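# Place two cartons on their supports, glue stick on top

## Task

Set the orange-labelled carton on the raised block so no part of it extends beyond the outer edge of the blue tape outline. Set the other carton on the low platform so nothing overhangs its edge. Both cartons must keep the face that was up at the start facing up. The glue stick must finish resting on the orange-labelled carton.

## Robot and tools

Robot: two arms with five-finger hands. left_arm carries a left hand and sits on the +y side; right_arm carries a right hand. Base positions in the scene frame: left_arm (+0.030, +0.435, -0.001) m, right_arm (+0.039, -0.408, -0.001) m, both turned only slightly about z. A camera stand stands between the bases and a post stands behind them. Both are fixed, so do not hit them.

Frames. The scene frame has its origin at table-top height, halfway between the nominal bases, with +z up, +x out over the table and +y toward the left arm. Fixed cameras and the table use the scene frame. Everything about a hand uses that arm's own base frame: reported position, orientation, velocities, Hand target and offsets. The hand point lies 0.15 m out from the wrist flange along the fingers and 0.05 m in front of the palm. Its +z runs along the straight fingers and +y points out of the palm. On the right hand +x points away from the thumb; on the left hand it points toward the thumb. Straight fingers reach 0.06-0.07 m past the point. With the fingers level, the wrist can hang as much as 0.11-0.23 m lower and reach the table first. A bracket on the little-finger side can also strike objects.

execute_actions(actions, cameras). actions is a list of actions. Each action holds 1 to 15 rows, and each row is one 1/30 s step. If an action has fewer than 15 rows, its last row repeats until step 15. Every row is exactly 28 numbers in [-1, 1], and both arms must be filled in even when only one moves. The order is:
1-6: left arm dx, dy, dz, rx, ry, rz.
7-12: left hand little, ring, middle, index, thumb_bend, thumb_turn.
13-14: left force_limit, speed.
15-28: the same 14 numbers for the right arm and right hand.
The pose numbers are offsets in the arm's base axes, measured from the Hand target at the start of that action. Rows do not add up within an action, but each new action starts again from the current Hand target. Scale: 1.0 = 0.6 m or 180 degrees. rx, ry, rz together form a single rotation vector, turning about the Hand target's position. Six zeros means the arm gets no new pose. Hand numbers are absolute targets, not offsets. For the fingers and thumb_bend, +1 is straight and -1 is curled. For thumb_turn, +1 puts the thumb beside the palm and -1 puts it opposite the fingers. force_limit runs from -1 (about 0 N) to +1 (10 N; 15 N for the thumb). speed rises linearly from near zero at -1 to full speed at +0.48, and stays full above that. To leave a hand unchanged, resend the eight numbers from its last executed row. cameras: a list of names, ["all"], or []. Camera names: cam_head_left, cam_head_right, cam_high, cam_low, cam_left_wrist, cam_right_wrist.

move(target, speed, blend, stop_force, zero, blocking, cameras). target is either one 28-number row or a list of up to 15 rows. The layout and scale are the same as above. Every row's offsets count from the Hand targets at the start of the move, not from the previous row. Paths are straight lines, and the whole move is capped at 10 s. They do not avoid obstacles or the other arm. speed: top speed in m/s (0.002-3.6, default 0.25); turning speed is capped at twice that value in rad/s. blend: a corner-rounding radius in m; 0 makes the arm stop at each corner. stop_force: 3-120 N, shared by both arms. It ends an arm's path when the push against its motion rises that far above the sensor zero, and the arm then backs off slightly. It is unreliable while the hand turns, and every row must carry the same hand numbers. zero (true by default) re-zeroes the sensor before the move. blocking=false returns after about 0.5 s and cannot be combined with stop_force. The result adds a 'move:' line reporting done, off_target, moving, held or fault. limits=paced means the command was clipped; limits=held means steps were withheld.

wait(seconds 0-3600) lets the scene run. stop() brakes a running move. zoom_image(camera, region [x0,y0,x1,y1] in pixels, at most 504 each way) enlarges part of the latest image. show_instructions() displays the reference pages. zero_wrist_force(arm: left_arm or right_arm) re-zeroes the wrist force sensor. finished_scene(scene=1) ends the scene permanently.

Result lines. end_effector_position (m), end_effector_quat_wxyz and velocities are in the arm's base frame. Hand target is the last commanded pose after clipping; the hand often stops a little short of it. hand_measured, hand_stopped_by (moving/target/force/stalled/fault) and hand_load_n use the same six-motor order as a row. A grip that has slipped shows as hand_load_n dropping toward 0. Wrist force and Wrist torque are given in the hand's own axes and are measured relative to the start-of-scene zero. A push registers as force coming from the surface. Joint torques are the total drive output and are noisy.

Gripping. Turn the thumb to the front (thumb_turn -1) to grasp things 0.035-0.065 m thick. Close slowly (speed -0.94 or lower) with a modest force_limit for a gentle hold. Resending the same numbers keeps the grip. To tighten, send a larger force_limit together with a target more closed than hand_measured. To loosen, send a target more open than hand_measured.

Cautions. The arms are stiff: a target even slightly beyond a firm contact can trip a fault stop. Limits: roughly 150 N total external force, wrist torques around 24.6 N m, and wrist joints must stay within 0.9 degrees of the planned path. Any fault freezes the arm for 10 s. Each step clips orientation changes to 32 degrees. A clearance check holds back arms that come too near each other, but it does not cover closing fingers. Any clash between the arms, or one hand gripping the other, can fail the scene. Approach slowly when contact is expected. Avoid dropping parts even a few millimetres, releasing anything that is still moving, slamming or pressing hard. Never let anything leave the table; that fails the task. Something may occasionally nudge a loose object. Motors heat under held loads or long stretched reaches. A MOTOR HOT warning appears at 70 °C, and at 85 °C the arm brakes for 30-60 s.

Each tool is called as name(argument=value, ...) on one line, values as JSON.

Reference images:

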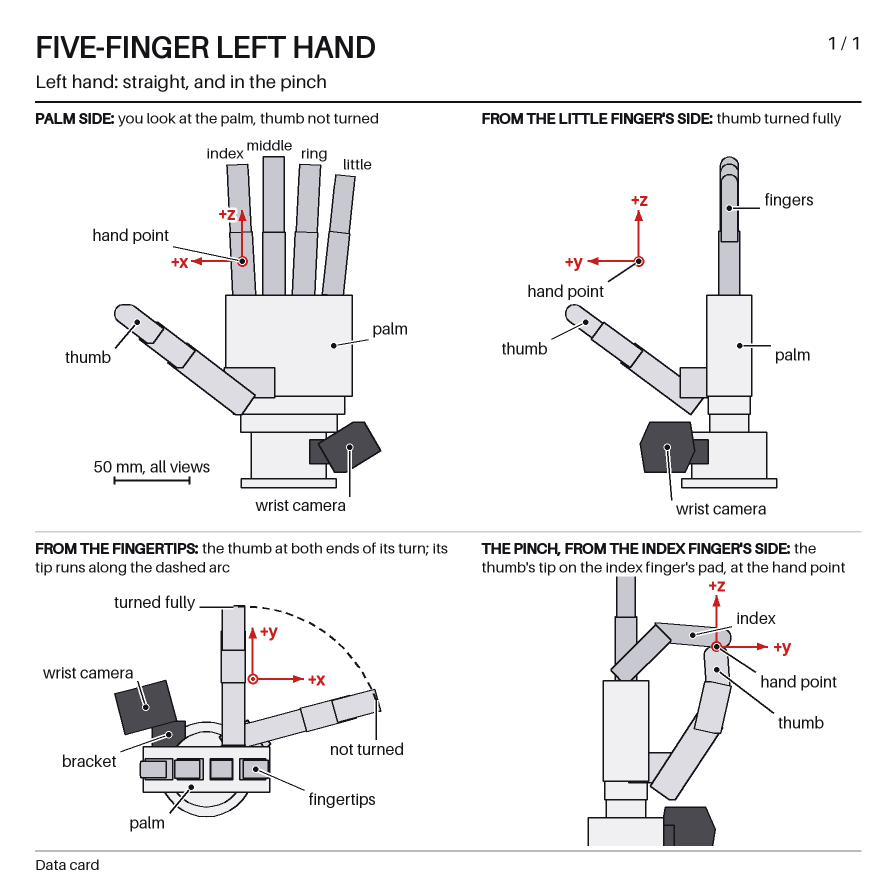

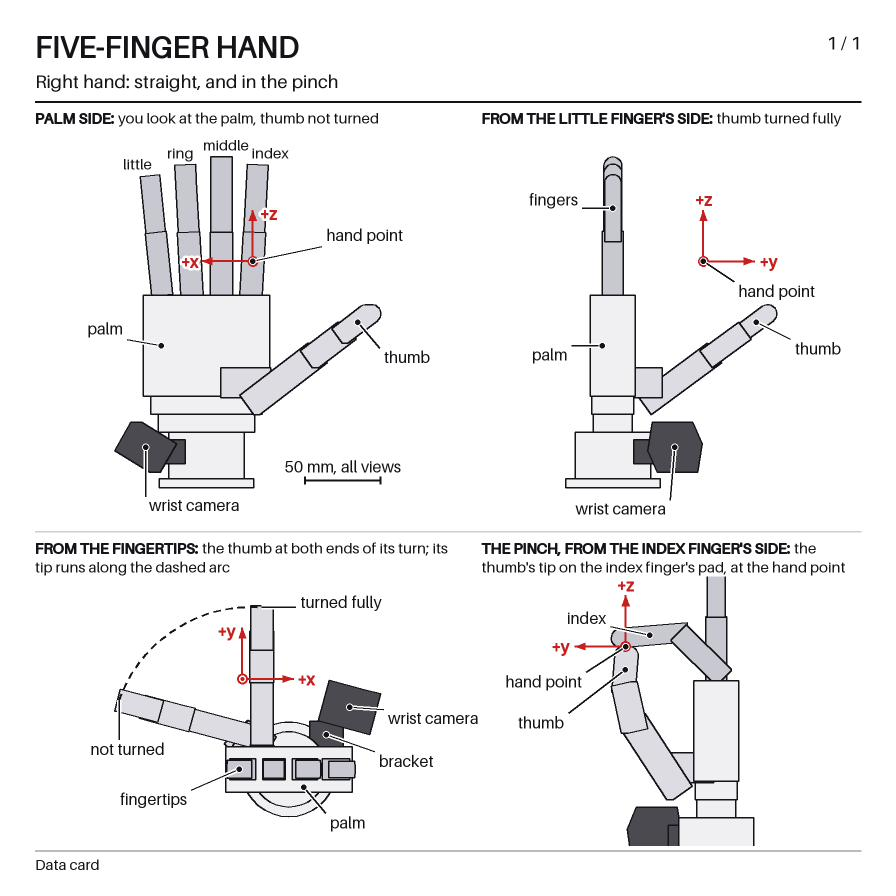

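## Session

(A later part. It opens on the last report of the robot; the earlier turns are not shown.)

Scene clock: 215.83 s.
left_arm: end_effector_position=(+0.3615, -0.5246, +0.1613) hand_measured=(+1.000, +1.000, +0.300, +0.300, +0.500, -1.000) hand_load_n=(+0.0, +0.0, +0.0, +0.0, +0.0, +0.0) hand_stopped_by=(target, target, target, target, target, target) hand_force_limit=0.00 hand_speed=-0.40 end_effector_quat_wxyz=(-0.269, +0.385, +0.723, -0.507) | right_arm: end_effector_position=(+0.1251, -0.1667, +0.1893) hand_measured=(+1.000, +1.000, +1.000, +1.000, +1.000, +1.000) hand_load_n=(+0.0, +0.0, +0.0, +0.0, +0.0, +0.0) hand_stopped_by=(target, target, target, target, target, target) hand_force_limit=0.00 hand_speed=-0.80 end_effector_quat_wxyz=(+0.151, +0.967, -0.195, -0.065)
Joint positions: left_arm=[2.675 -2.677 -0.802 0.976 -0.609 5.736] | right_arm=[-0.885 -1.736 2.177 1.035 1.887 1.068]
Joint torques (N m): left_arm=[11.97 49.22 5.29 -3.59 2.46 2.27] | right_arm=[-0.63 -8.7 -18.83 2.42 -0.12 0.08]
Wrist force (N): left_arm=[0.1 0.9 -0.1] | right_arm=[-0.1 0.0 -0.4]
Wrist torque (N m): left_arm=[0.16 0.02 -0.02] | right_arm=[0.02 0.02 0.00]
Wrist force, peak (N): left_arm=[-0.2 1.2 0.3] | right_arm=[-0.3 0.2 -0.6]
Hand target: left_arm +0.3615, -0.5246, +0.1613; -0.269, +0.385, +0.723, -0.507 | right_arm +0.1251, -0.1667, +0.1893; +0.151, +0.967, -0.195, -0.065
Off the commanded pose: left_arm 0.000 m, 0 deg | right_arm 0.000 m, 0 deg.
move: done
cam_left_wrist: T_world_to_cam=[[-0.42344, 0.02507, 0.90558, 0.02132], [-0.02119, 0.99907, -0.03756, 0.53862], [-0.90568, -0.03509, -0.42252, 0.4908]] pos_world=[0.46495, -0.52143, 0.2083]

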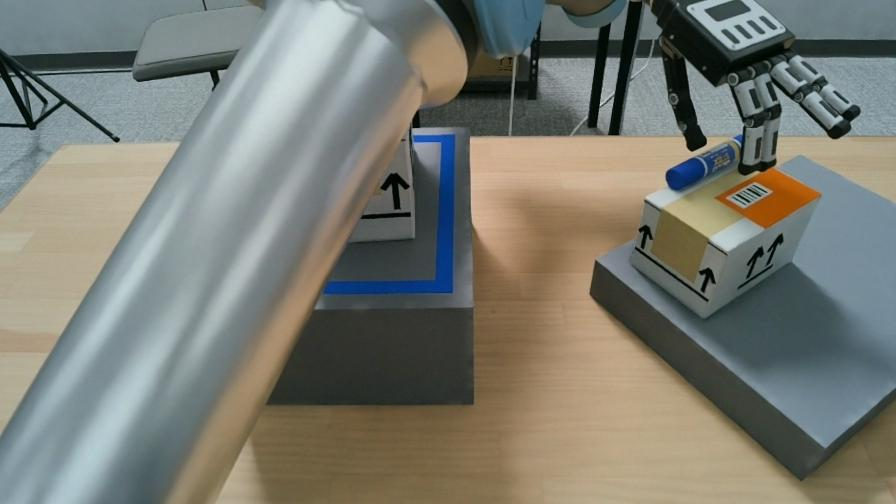

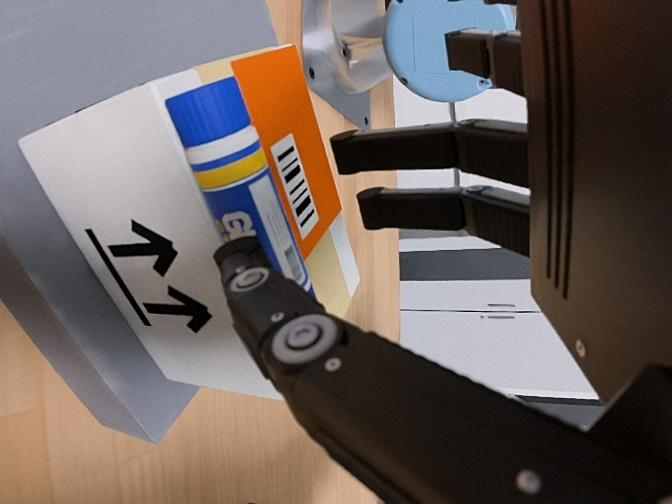

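execute_actions(actions=[], cameras=["cam_low","cam_left_wrist","cam_head_left"])

zoom_image(camera="cam_low", region=[660, 90, 800, 230])

Scene clock: 219.63 s.
left_arm: end_effector_position=(+0.3615, -0.5246, +0.1613) hand_measured=(+1.000, +1.000, +0.300, +0.300, +0.500, -1.000) hand_load_n=(+0.0, +0.0, +0.0, +0.0, +0.0, +0.0) hand_stopped_by=(target, target, target, target, target, target) hand_force_limit=0.00 hand_speed=-0.40 end_effector_quat_wxyz=(-0.269, +0.385, +0.723, -0.507) | right_arm: end_effector_position=(+0.1251, -0.1667, +0.1893) hand_measured=(+1.000, +1.000, +1.000, +1.000, +1.000, +1.000) hand_load_n=(+0.0, +0.0, +0.0, +0.0, +0.0, +0.0) hand_stopped_by=(target, target, target, target, target, target) hand_force_limit=0.00 hand_speed=-0.80 end_effector_quat_wxyz=(+0.151, +0.967, -0.195, -0.065)
Joint positions: left_arm=[2.675 -2.677 -0.802 0.976 -0.609 5.737] | right_arm=[-0.885 -1.736 2.177 1.035 1.887 1.068]
Joint velocities: within noise
Joint torques (N m): left_arm=[11.84 57.94 5.67 -3.58 2.34 2] | right_arm=[-0.66 -7.35 -18.29 2.32 -0.29 0.11]
Wrist force (N): left_arm=[0.2 1.0 0.0] | right_arm=[0.2 0.1 -0.6]
Wrist torque (N m): left_arm=[0.17 0.00 -0.02] | right_arm=[0.04 0.00 0.00]
Wrist force, peak (N): left_arm=[0.2 1.2 0.0] | right_arm=[-0.2 -0.3 -0.7]
Hand target: left_arm +0.3615, -0.5246, +0.1613; -0.269, +0.385, +0.723, -0.507 | right_arm +0.1251, -0.1667, +0.1893; +0.151, +0.967, -0.195, -0.065
Off the commanded pose: left_arm 0.000 m, 0 deg | right_arm 0.000 m, 0 deg.
camera_calibration:
cam_left_wrist: T_world_to_cam=[[-0.42336, 0.02516, 0.90561, 0.02132], [-0.02115, 0.99907, -0.03765, 0.53862], [-0.90571, -0.0351, -0.42243, 0.4908]] pos_world=[0.46495, -0.52143, 0.2083]
Images, in order (width x height): cam_head_left 896x504, cam_low 896x504, cam_left_wrist 672x504.

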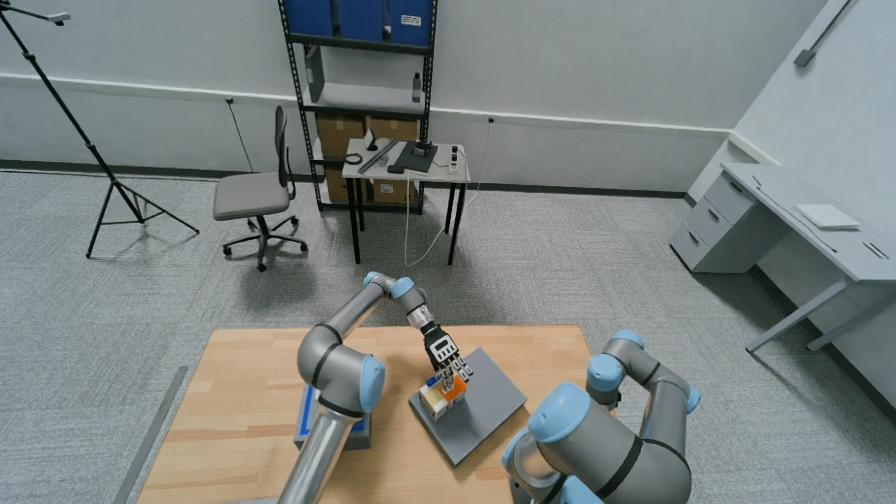

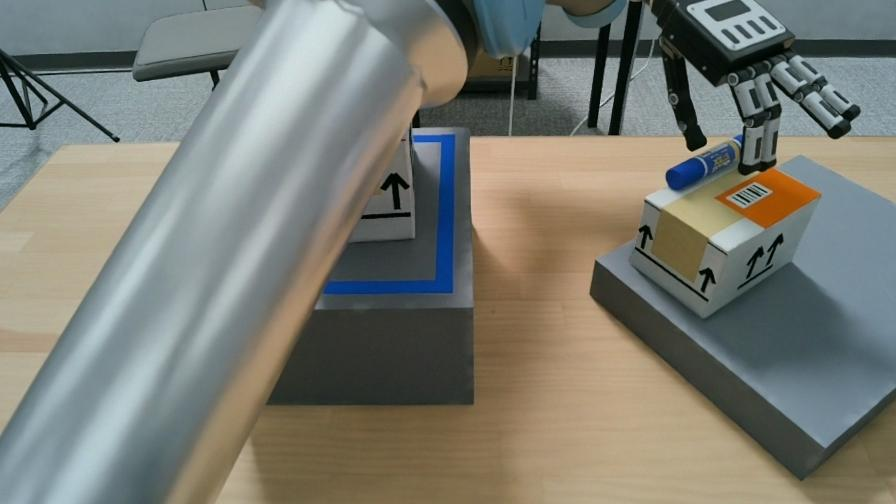

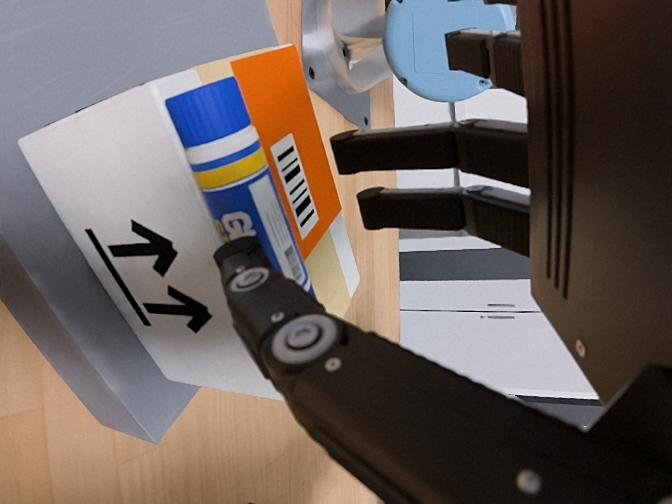

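Scaled by 3.600 from the camera's image (finer frame: 1280x720).

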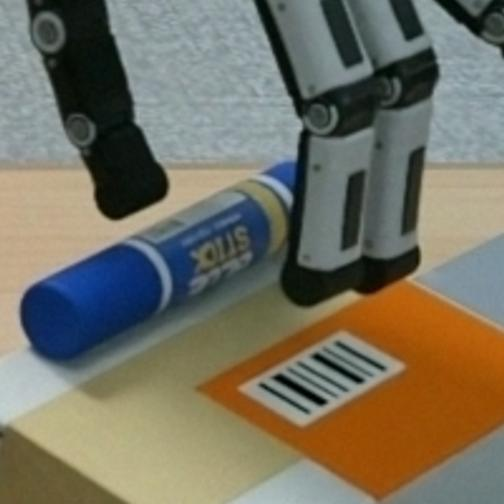

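move(target=[0.0021,0.0014,-0.018,0,0,0,1,1,0.3,0.3,0.5,-1,0,-0.4,0,0,0,0,0,0,1,1,1,1,1,1,0,-0.8], speed=0.01, stop_force=5, cameras=["cam_low","cam_left_wrist"])

zoom_image(camera="cam_low", region=[660, 90, 800, 230])

Scene clock: 228.93 s.
left_arm: end_effector_position=(+0.3627, -0.5237, +0.1505) hand_measured=(+1.000, +1.000, +0.300, +0.300, +0.500, -1.000) hand_load_n=(+0.0, +0.0, +0.0, +0.0, +0.0, +0.0) hand_stopped_by=(target, target, target, target, target, target) hand_force_limit=0.00 hand_speed=-0.40 end_effector_quat_wxyz=(-0.269, +0.385, +0.723, -0.507) | right_arm: end_effector_position=(+0.1251, -0.1667, +0.1893) hand_measured=(+1.000, +1.000, +1.000, +1.000, +1.000, +1.000) hand_load_n=(+0.0, +0.0, +0.0, +0.0, +0.0, +0.0) hand_stopped_by=(target, target, target, target, target, target) hand_force_limit=0.00 hand_speed=-0.80 end_effector_quat_wxyz=(+0.151, +0.967, -0.195, -0.065)
Joint positions: left_arm=[2.676 -2.69 -0.804 0.99 -0.61 5.739] | right_arm=[-0.885 -1.736 2.177 1.035 1.887 1.068]
Joint torques (N m): left_arm=[12.21 48.26 6.33 -0.84 -1.09 2.11] | right_arm=[-2.39 -7.21 -17.46 2.28 -0.24 0.58]
Wrist force (N): left_arm=[0.2 0.9 0.1] | right_arm=[-0.4 0.0 -0.1]
Wrist torque (N m): left_arm=[0.14 0.01 -0.01] | right_arm=[0.00 0.07 -0.04]
Wrist force, peak (N): left_arm=[0.0 1.3 -0.1] | right_arm=[-0.5 0.4 -0.6]
Hand target: left_arm +0.3627, -0.5237, +0.1505; -0.269, +0.385, +0.723, -0.507 | right_arm +0.1251, -0.1667, +0.1893; +0.151, +0.967, -0.195, -0.065
Off the commanded pose: left_arm 0.000 m, 0 deg | right_arm 0.000 m, 0 deg.
move: done
cam_left_wrist: T_world_to_cam=[[-0.42336, 0.02516, 0.90561, 0.03163], [-0.02115, 0.99907, -0.03765, 0.53744], [-0.90571, -0.0351, -0.42243, 0.48745]] pos_world=[0.46625, -0.52063, 0.1975]

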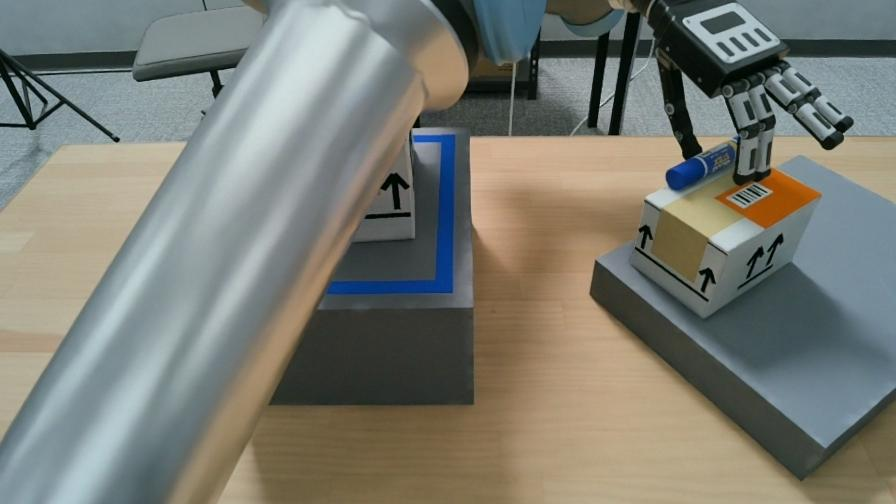

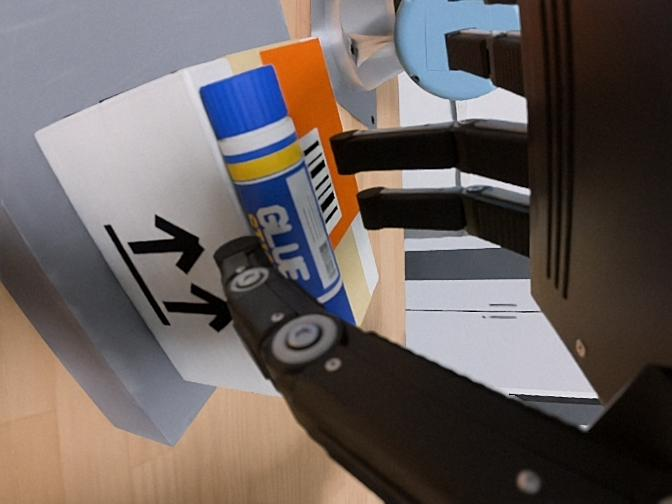

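Scaled by 3.600 from the camera's image (finer frame: 1280x720).

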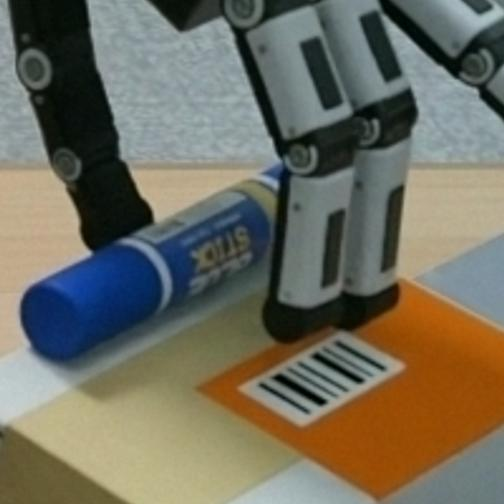

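move(target=[0,0,0,0,0,0,1,1,0.04,0.04,0.5,-1,-0.4,-0.85,0,0,0,0,0,0,1,1,1,1,1,1,0,-0.8], cameras=["cam_low","cam_left_wrist"])

zoom_image(camera="cam_low", region=[660, 90, 800, 230])

Scene clock: 231.77 s.
left_arm: end_effector_position=(+0.3627, -0.5237, +0.1505) hand_measured=(+1.000, +1.000, +0.040, +0.040, +0.500, -1.000) hand_load_n=(+0.0, +0.0, +0.0, +0.0, +0.0, +0.0) hand_stopped_by=(target, target, target, target, target, target) hand_force_limit=-0.40 hand_speed=-0.85 end_effector_quat_wxyz=(-0.269, +0.385, +0.723, -0.507) | right_arm: end_effector_position=(+0.1251, -0.1667, +0.1893) hand_measured=(+1.000, +1.000, +1.000, +1.000, +1.000, +1.000) hand_load_n=(+0.0, +0.0, +0.0, +0.0, -0.5, +0.0) hand_stopped_by=(target, target, target, target, target, target) hand_force_limit=0.00 hand_speed=-0.80 end_effector_quat_wxyz=(+0.151, +0.967, -0.195, -0.065)
Joint positions: left_arm=[2.676 -2.69 -0.804 0.99 -0.61 5.739] | right_arm=[-0.885 -1.736 2.177 1.035 1.887 1.068]
Joint torques (N m): left_arm=[10.97 48.35 5.73 -1.02 -1.08 2.18] | right_arm=[-0.95 -8.16 -17.6 2.24 -0.18 0.39]
Wrist force (N): left_arm=[0.1 1.0 0.3] | right_arm=[-0.1 -0.1 -0.1]
Wrist torque (N m): left_arm=[0.16 0.04 -0.02] | right_arm=[0.00 0.02 -0.01]
Wrist force, peak (N): left_arm=[0.0 1.3 0.3] | right_arm=[-0.2 0.2 -0.7]
Hand target: left_arm +0.3627, -0.5237, +0.1505; -0.269, +0.385, +0.723, -0.507 | right_arm +0.1251, -0.1667, +0.1893; +0.151, +0.967, -0.195, -0.065
Off the commanded pose: left_arm 0.000 m, 0 deg | right_arm 0.000 m, 0 deg.
move: done
cam_left_wrist: T_world_to_cam=[[-0.42336, 0.02516, 0.90561, 0.03163], [-0.02115, 0.99907, -0.03765, 0.53744], [-0.90571, -0.0351, -0.42243, 0.48745]] pos_world=[0.46625, -0.52063, 0.1975]

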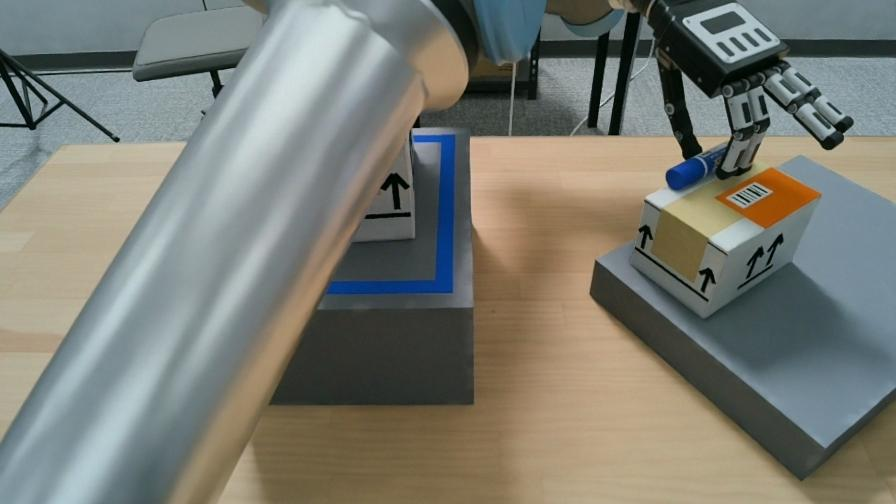

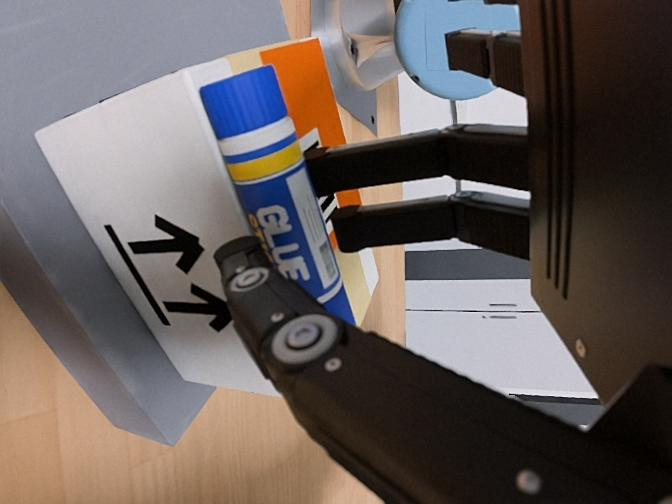

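Scaled by 3.600 from the camera's image (finer frame: 1280x720).

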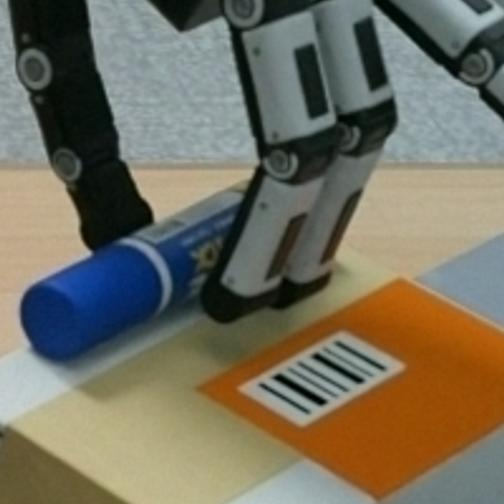

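move(target=[0,0,0,0,0,0,1,1,-0.3,-0.3,0.5,-1,-0.4,-0.88,0,0,0,0,0,0,1,1,1,1,1,1,0,-0.8], cameras=["cam_low","cam_left_wrist"])

zoom_image(camera="cam_low", region=[660, 90, 800, 230])

Scene clock: 235.10 s.
left_arm: end_effector_position=(+0.3627, -0.5237, +0.1505) hand_measured=(+1.000, +1.000, -0.158, -0.204, +0.502, -1.000) hand_load_n=(+0.0, +0.0, +2.5, +3.5, +6.5, +0.0) hand_stopped_by=(target, target, force, force, target, target) hand_force_limit=-0.40 hand_speed=-0.88 end_effector_quat_wxyz=(-0.269, +0.385, +0.723, -0.507) | right_arm: end_effector_position=(+0.1251, -0.1667, +0.1893) hand_measured=(+1.000, +1.000, +1.000, +1.000, +1.000, +1.000) hand_load_n=(+0.0, +0.0, +0.0, +0.0, +0.0, +0.0) hand_stopped_by=(target, target, target, target, target, target) hand_force_limit=0.00 hand_speed=-0.80 end_effector_quat_wxyz=(+0.151, +0.967, -0.195, -0.065)
Joint positions: left_arm=[2.676 -2.69 -0.804 0.99 -0.61 5.739] | right_arm=[-0.885 -1.736 2.177 1.035 1.887 1.068]
Joint torques (N m): left_arm=[11.98 47.78 5.76 -1.07 -0.95 2.15] | right_arm=[0.01 -8.5 -18.34 2.61 -0.56 0.07]
Wrist force (N): left_arm=[0.7 -4.6 -1.8] | right_arm=[-0.1 0.0 -0.3]
Wrist torque (N m): left_arm=[-0.17 -0.07 0.10] | right_arm=[0.01 0.02 -0.01]
Wrist force, peak (N): left_arm=[0.8 -4.8 -1.9] | right_arm=[-0.3 -0.2 -0.7]
Hand target: left_arm +0.3627, -0.5237, +0.1505; -0.269, +0.385, +0.723, -0.507 | right_arm +0.1251, -0.1667, +0.1893; +0.151, +0.967, -0.195, -0.065
Off the commanded pose: left_arm 0.000 m, 0 deg | right_arm 0.000 m, 0 deg.
move: done
cam_left_wrist: T_world_to_cam=[[-0.42336, 0.02516, 0.90561, 0.03163], [-0.02115, 0.99907, -0.03765, 0.53744], [-0.90571, -0.0351, -0.42243, 0.48745]] pos_world=[0.46625, -0.52063, 0.1975]

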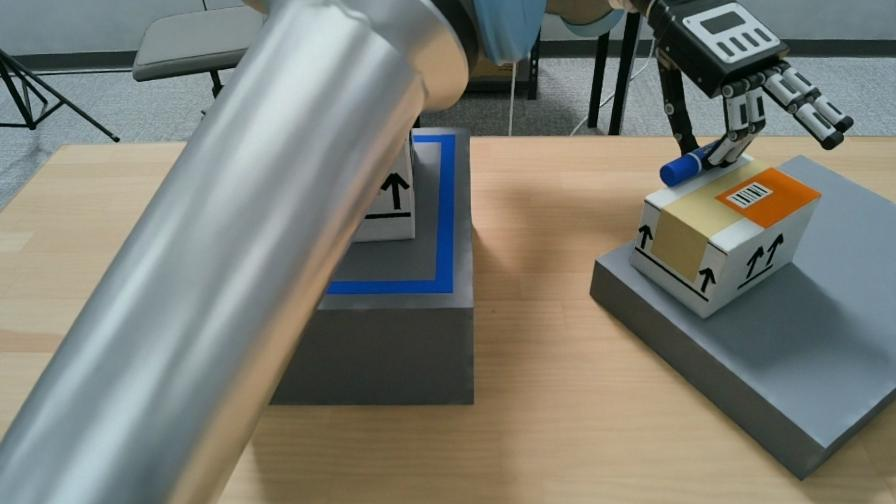

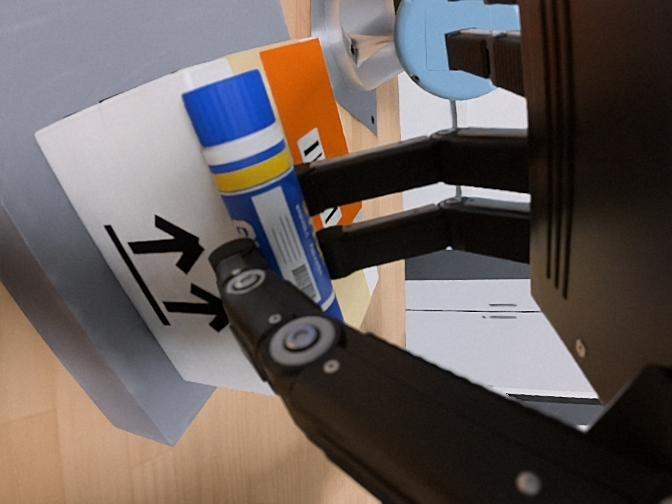

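Scaled by 3.600 from the camera's image (finer frame: 1280x720).

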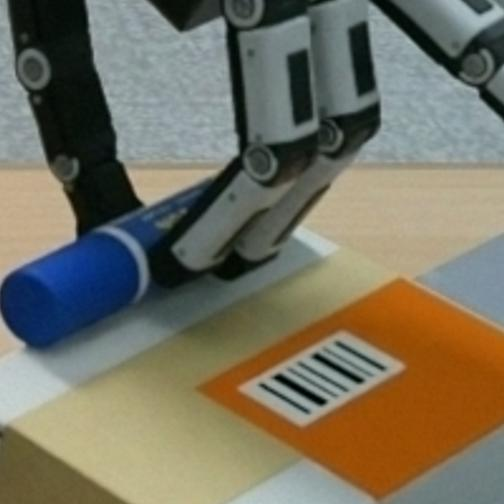

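move(target=[0,0,0.05,0,0,0,1,1,-0.35,-0.4,0.5,-1,-0.1,-0.88,0,0,0,0,0,0,1,1,1,1,1,1,0,-0.8], speed=0.02, cameras=["cam_low","cam_left_wrist"])

zoom_image(camera="cam_low", region=[640, 70, 800, 230])

Scene clock: 238.70 s.
left_arm: end_effector_position=(+0.3627, -0.5237, +0.1804) hand_measured=(+1.000, +1.000, -0.178, -0.234, +0.502, -1.000) hand_load_n=(+0.0, -0.5, +4.5, +5.0, +12.0, +0.0) hand_stopped_by=(target, target, force, force, target, target) hand_force_limit=-0.10 hand_speed=-0.88 end_effector_quat_wxyz=(-0.269, +0.385, +0.723, -0.507) | right_arm: end_effector_position=(+0.1251, -0.1667, +0.1893) hand_measured=(+1.000, +1.000, +1.000, +1.000, +1.000, +1.000) hand_load_n=(+0.0, +0.0, +0.0, +0.5, +0.0, +0.0) hand_stopped_by=(target, target, target, target, target, target) hand_force_limit=0.00 hand_speed=-0.80 end_effector_quat_wxyz=(+0.151, +0.967, -0.195, -0.065)
Joint positions: left_arm=[2.676 -2.658 -0.788 0.942 -0.61 5.739] | right_arm=[-0.885 -1.736 2.177 1.035 1.887 1.068]
Joint torques (N m): left_arm=[12.45 65.01 28.65 -3.52 0.55 -1.15] | right_arm=[-1.6 -7.99 -18.07 2.61 -0.41 0.35]
Wrist force (N): left_arm=[0.1 1.3 0.1] | right_arm=[-0.1 -0.2 -0.3]
Wrist torque (N m): left_arm=[0.19 0.03 -0.03] | right_arm=[-0.02 0.02 -0.02]
Wrist force, peak (N): left_arm=[0.9 -4.7 -2.0] | right_arm=[-0.4 0.0 -0.7]
Hand target: left_arm +0.3627, -0.5237, +0.1805; -0.269, +0.385, +0.723, -0.507 | right_arm +0.1251, -0.1667, +0.1893; +0.151, +0.967, -0.195, -0.065
Off the commanded pose: left_arm 0.000 m, 0 deg | right_arm 0.000 m, 0 deg.
move: done
cam_left_wrist: T_world_to_cam=[[-0.42336, 0.02516, 0.90561, 0.00456], [-0.02115, 0.99907, -0.03765, 0.53856], [-0.90571, -0.0351, -0.42243, 0.50008]] pos_world=[0.46625, -0.52063, 0.2274]

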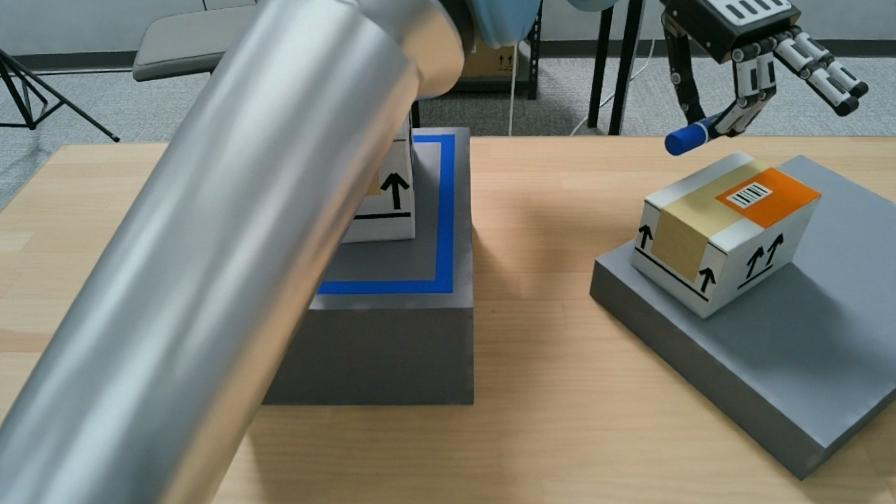

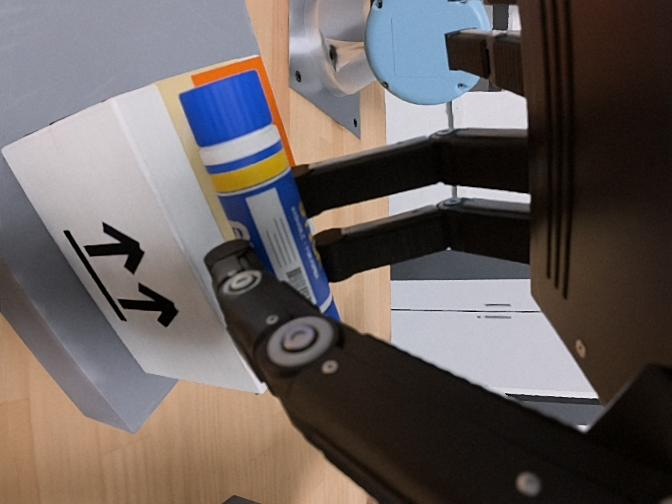

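Scaled by 3.150 from the camera's image (finer frame: 1280x720).

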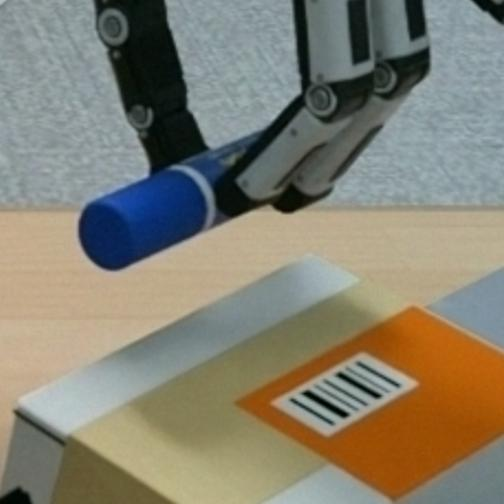

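move(target=[[0,0,0.2833,0,0,0,1,1,-0.35,-0.4,0.5,-1,-0.1,-0.88,0,0,0,0,0,0,1,1,1,1,1,1,0,-0.8],[0.0572,0.5538,0.3008,0,0,0.1944,1,1,-0.35,-0.4,0.5,-1,-0.1,-0.88,0,0,0,0,0,0,1,1,1,1,1,1,0,-0.8]], blend=[0.05,0], speed=0.2, cameras=["cam_high","cam_left_wrist"])

Scene clock: 259.33 s.
left_arm: end_effector_position=(+0.3970, -0.1915, +0.3610) hand_measured=(+1.000, +1.000, -0.178, -0.234, +0.502, -1.000) hand_load_n=(+0.0, +0.0, +5.0, +5.0, +12.5, +0.0) hand_stopped_by=(target, target, force, force, target, target) hand_force_limit=-0.10 hand_speed=-0.88 end_effector_quat_wxyz=(-0.104, +0.149, +0.805, -0.565) | right_arm: end_effector_position=(+0.1251, -0.1667, +0.1893) hand_measured=(+1.000, +1.000, +1.000, +1.000, +1.000, +1.000) hand_load_n=(+0.0, +0.0, +0.0, +0.0, +0.0, +0.0) hand_stopped_by=(target, target, target, target, target, target) hand_force_limit=0.00 hand_speed=-0.80 end_effector_quat_wxyz=(+0.151, +0.967, -0.195, -0.065)
Joint positions: left_arm=[3.406 -1.979 -1.513 0.902 -0.709 5.847] | right_arm=[-0.885 -1.736 2.177 1.035 1.887 1.068]
Joint torques (N m): left_arm=[10.99 43.8 5.64 -3.68 -1.14 2.03] | right_arm=[-1.6 -8.29 -20.21 2.41 -0.84 0.29]
Wrist force (N): left_arm=[0.3 1.5 -0.2] | right_arm=[-0.2 -0.1 -0.3]
Wrist torque (N m): left_arm=[0.24 -0.05 -0.03] | right_arm=[-0.01 0.03 -0.02]
Wrist force, peak (N): left_arm=[0.0 2.5 0.2] | right_arm=[-0.6 0.0 -0.7]
Hand target: left_arm +0.3970, -0.1915, +0.3610; -0.104, +0.149, +0.805, -0.565 | right_arm +0.1251, -0.1667, +0.1893; +0.151, +0.967, -0.195, -0.065
Off the commanded pose: left_arm 0.000 m, 0 deg | right_arm 0.000 m, 0 deg.
move: done
cam_left_wrist: T_world_to_cam=[[-0.36127, -0.2221, 0.90562, -0.22484], [-0.59012, 0.80644, -0.03763, 0.40315], [-0.72197, -0.54802, -0.42241, 0.44792]] pos_world=[0.48007, -0.12958, 0.408]

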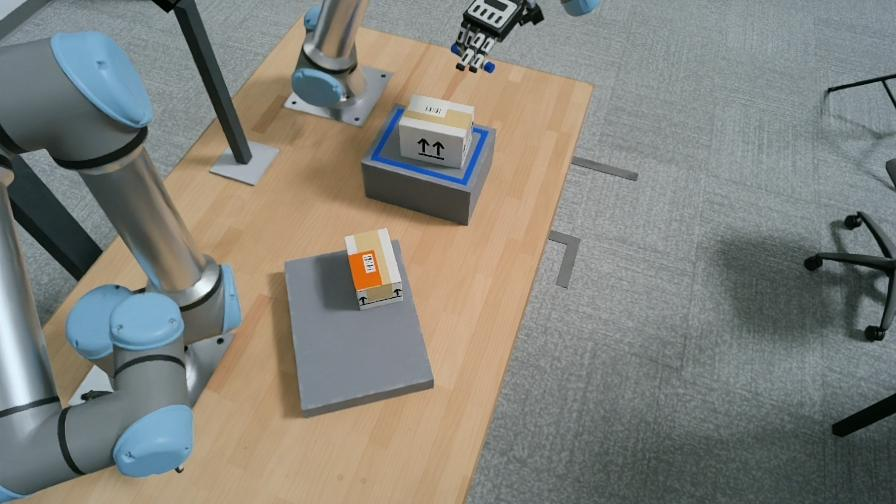

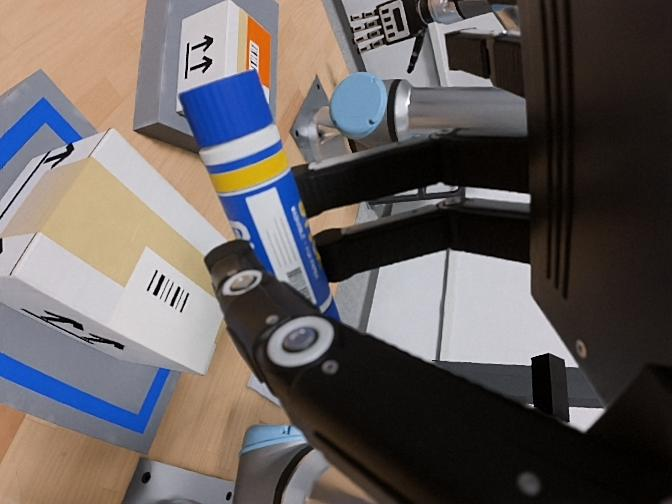

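move(target=[0.0427,0.5823,0,0,0,0.1944,1,1,-0.35,-0.4,0.5,-1,-0.1,-0.88,0,0,0,0,0,0,1,1,1,1,1,1,0,-0.8], speed=0.2, cameras=["all"])

Scene clock: 262.40 s.
left_arm: end_effector_position=(+0.4226, +0.1578, +0.3610) hand_measured=(+1.000, +1.000, -0.178, -0.234, +0.502, -1.000) hand_load_n=(-0.5, +0.0, +5.0, +5.0, +12.0, +0.0) hand_stopped_by=(target, target, force, force, target, target) hand_force_limit=-0.10 hand_speed=-0.88 end_effector_quat_wxyz=(+0.070, -0.099, +0.813, -0.570) | right_arm: end_effector_position=(+0.1251, -0.1667, +0.1893) hand_measured=(+1.000, +1.000, +1.000, +1.000, +1.000, +1.000) hand_load_n=(+0.0, +0.0, +0.0, +0.0, +0.0, +0.0) hand_stopped_by=(target, target, target, target, target, target) hand_force_limit=0.00 hand_speed=-0.80 end_effector_quat_wxyz=(+0.151, +0.967, -0.195, -0.065)
Joint positions: left_arm=[4.138 -2.073 -1.38 0.799 -0.814 5.935] | right_arm=[-0.885 -1.736 2.177 1.035 1.887 1.068]
Joint torques (N m): left_arm=[11.85 30.54 26.91 -3.71 1.93 -2.31] | right_arm=[-1.23 -7.27 -20.4 2.26 -0.67 0.36]
Wrist force (N): left_arm=[0.0 1.0 0.4] | right_arm=[-0.1 0.0 -0.5]
Wrist torque (N m): left_arm=[0.13 0.04 0.18] | right_arm=[0.03 0.04 -0.02]
Wrist force, peak (N): left_arm=[-0.1 1.6 -0.8] | right_arm=[-0.5 0.2 -0.6]
Hand target: left_arm +0.4227, +0.1579, +0.3610; +0.070, -0.100, +0.813, -0.570 | right_arm +0.1251, -0.1667, +0.1893; +0.151, +0.967, -0.195, -0.065
Off the commanded pose: left_arm 0.000 m, 0 deg | right_arm 0.000 m, 0 deg.
move: done
cam_left_wrist: T_world_to_cam=[[-0.16859, -0.38915, 0.90561, -0.19309], [-0.94592, 0.32221, -0.03764, 0.36331], [-0.27715, -0.86298, -0.42243, 0.51952]] pos_world=[0.4551, 0.25613, 0.408]

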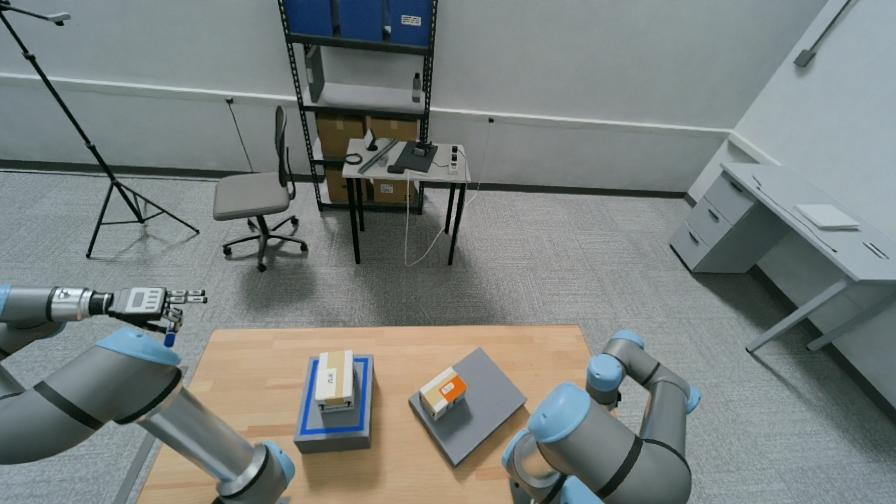

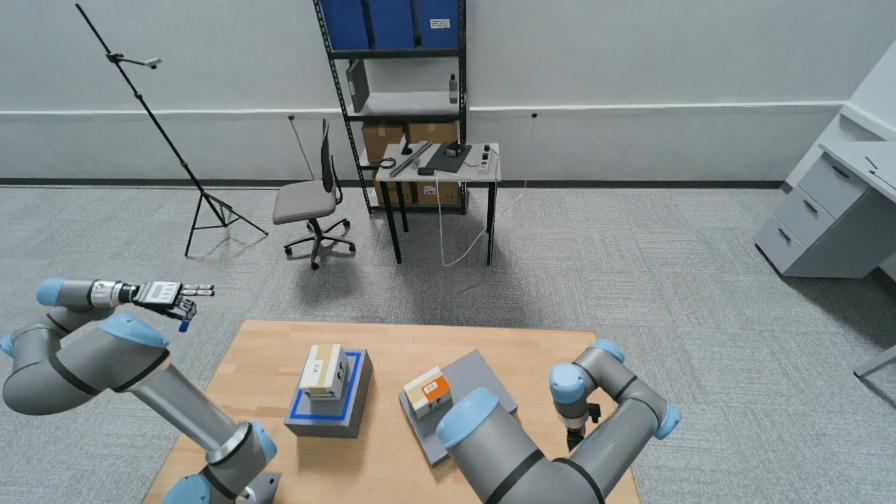

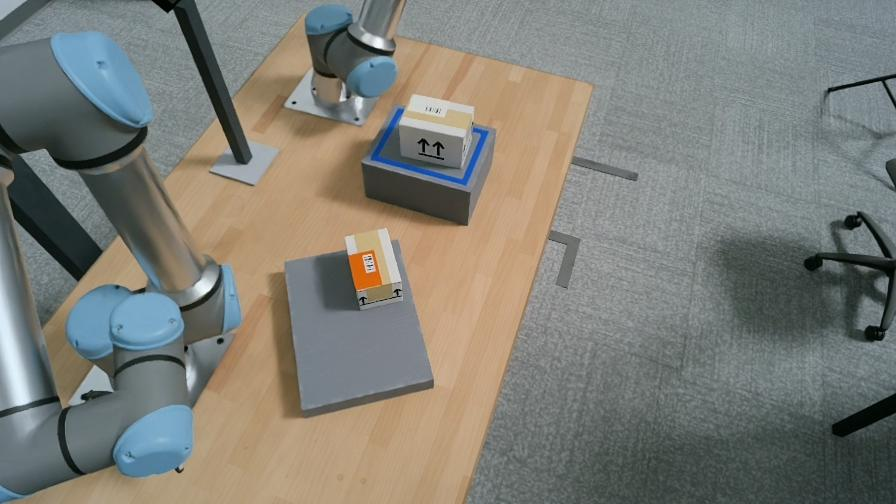

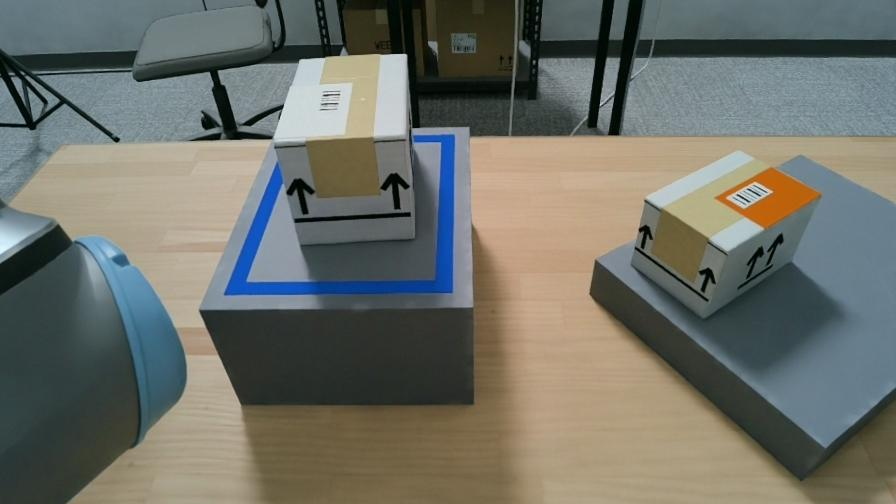

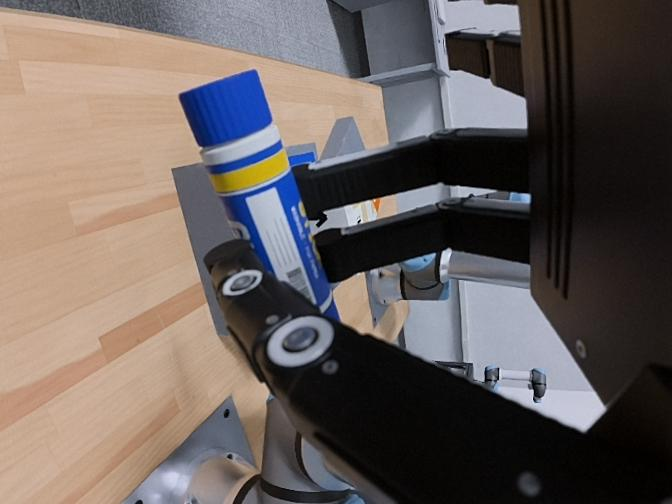

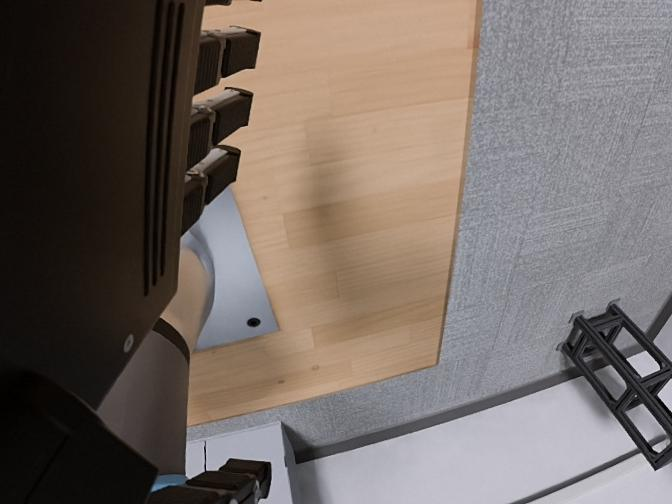

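zoom_image(camera="cam_low", region=[190, 40, 490, 320])

zoom_image(camera="cam_high", region=[355, 85, 505, 235])

zoom_image(camera="cam_high", region=[275, 220, 445, 420])

Scaled by 1.680 from the camera's image (finer frame: 1280x720).

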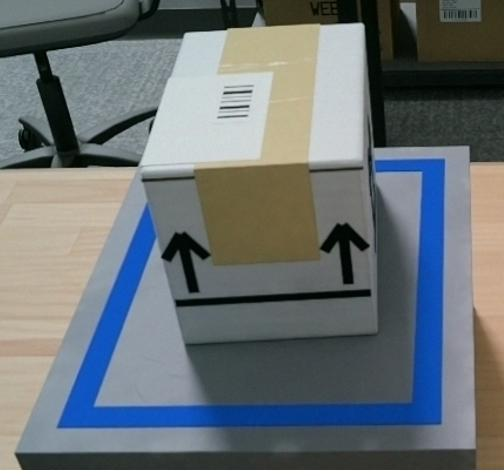

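Scaled by 3.360 from the camera's image (finer frame: 1280x720).

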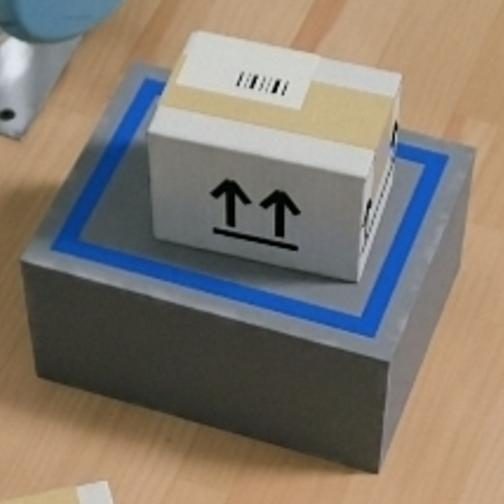

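Scaled by 2.520 from the camera's image (finer frame: 1280x720).

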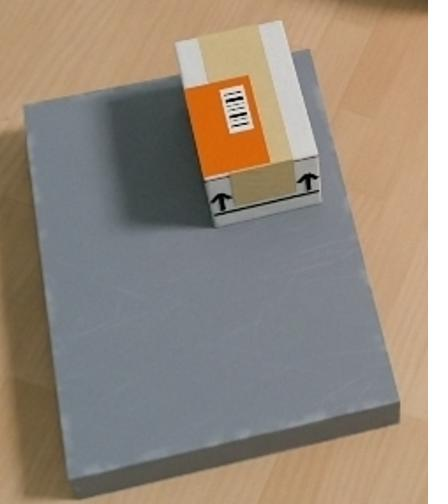

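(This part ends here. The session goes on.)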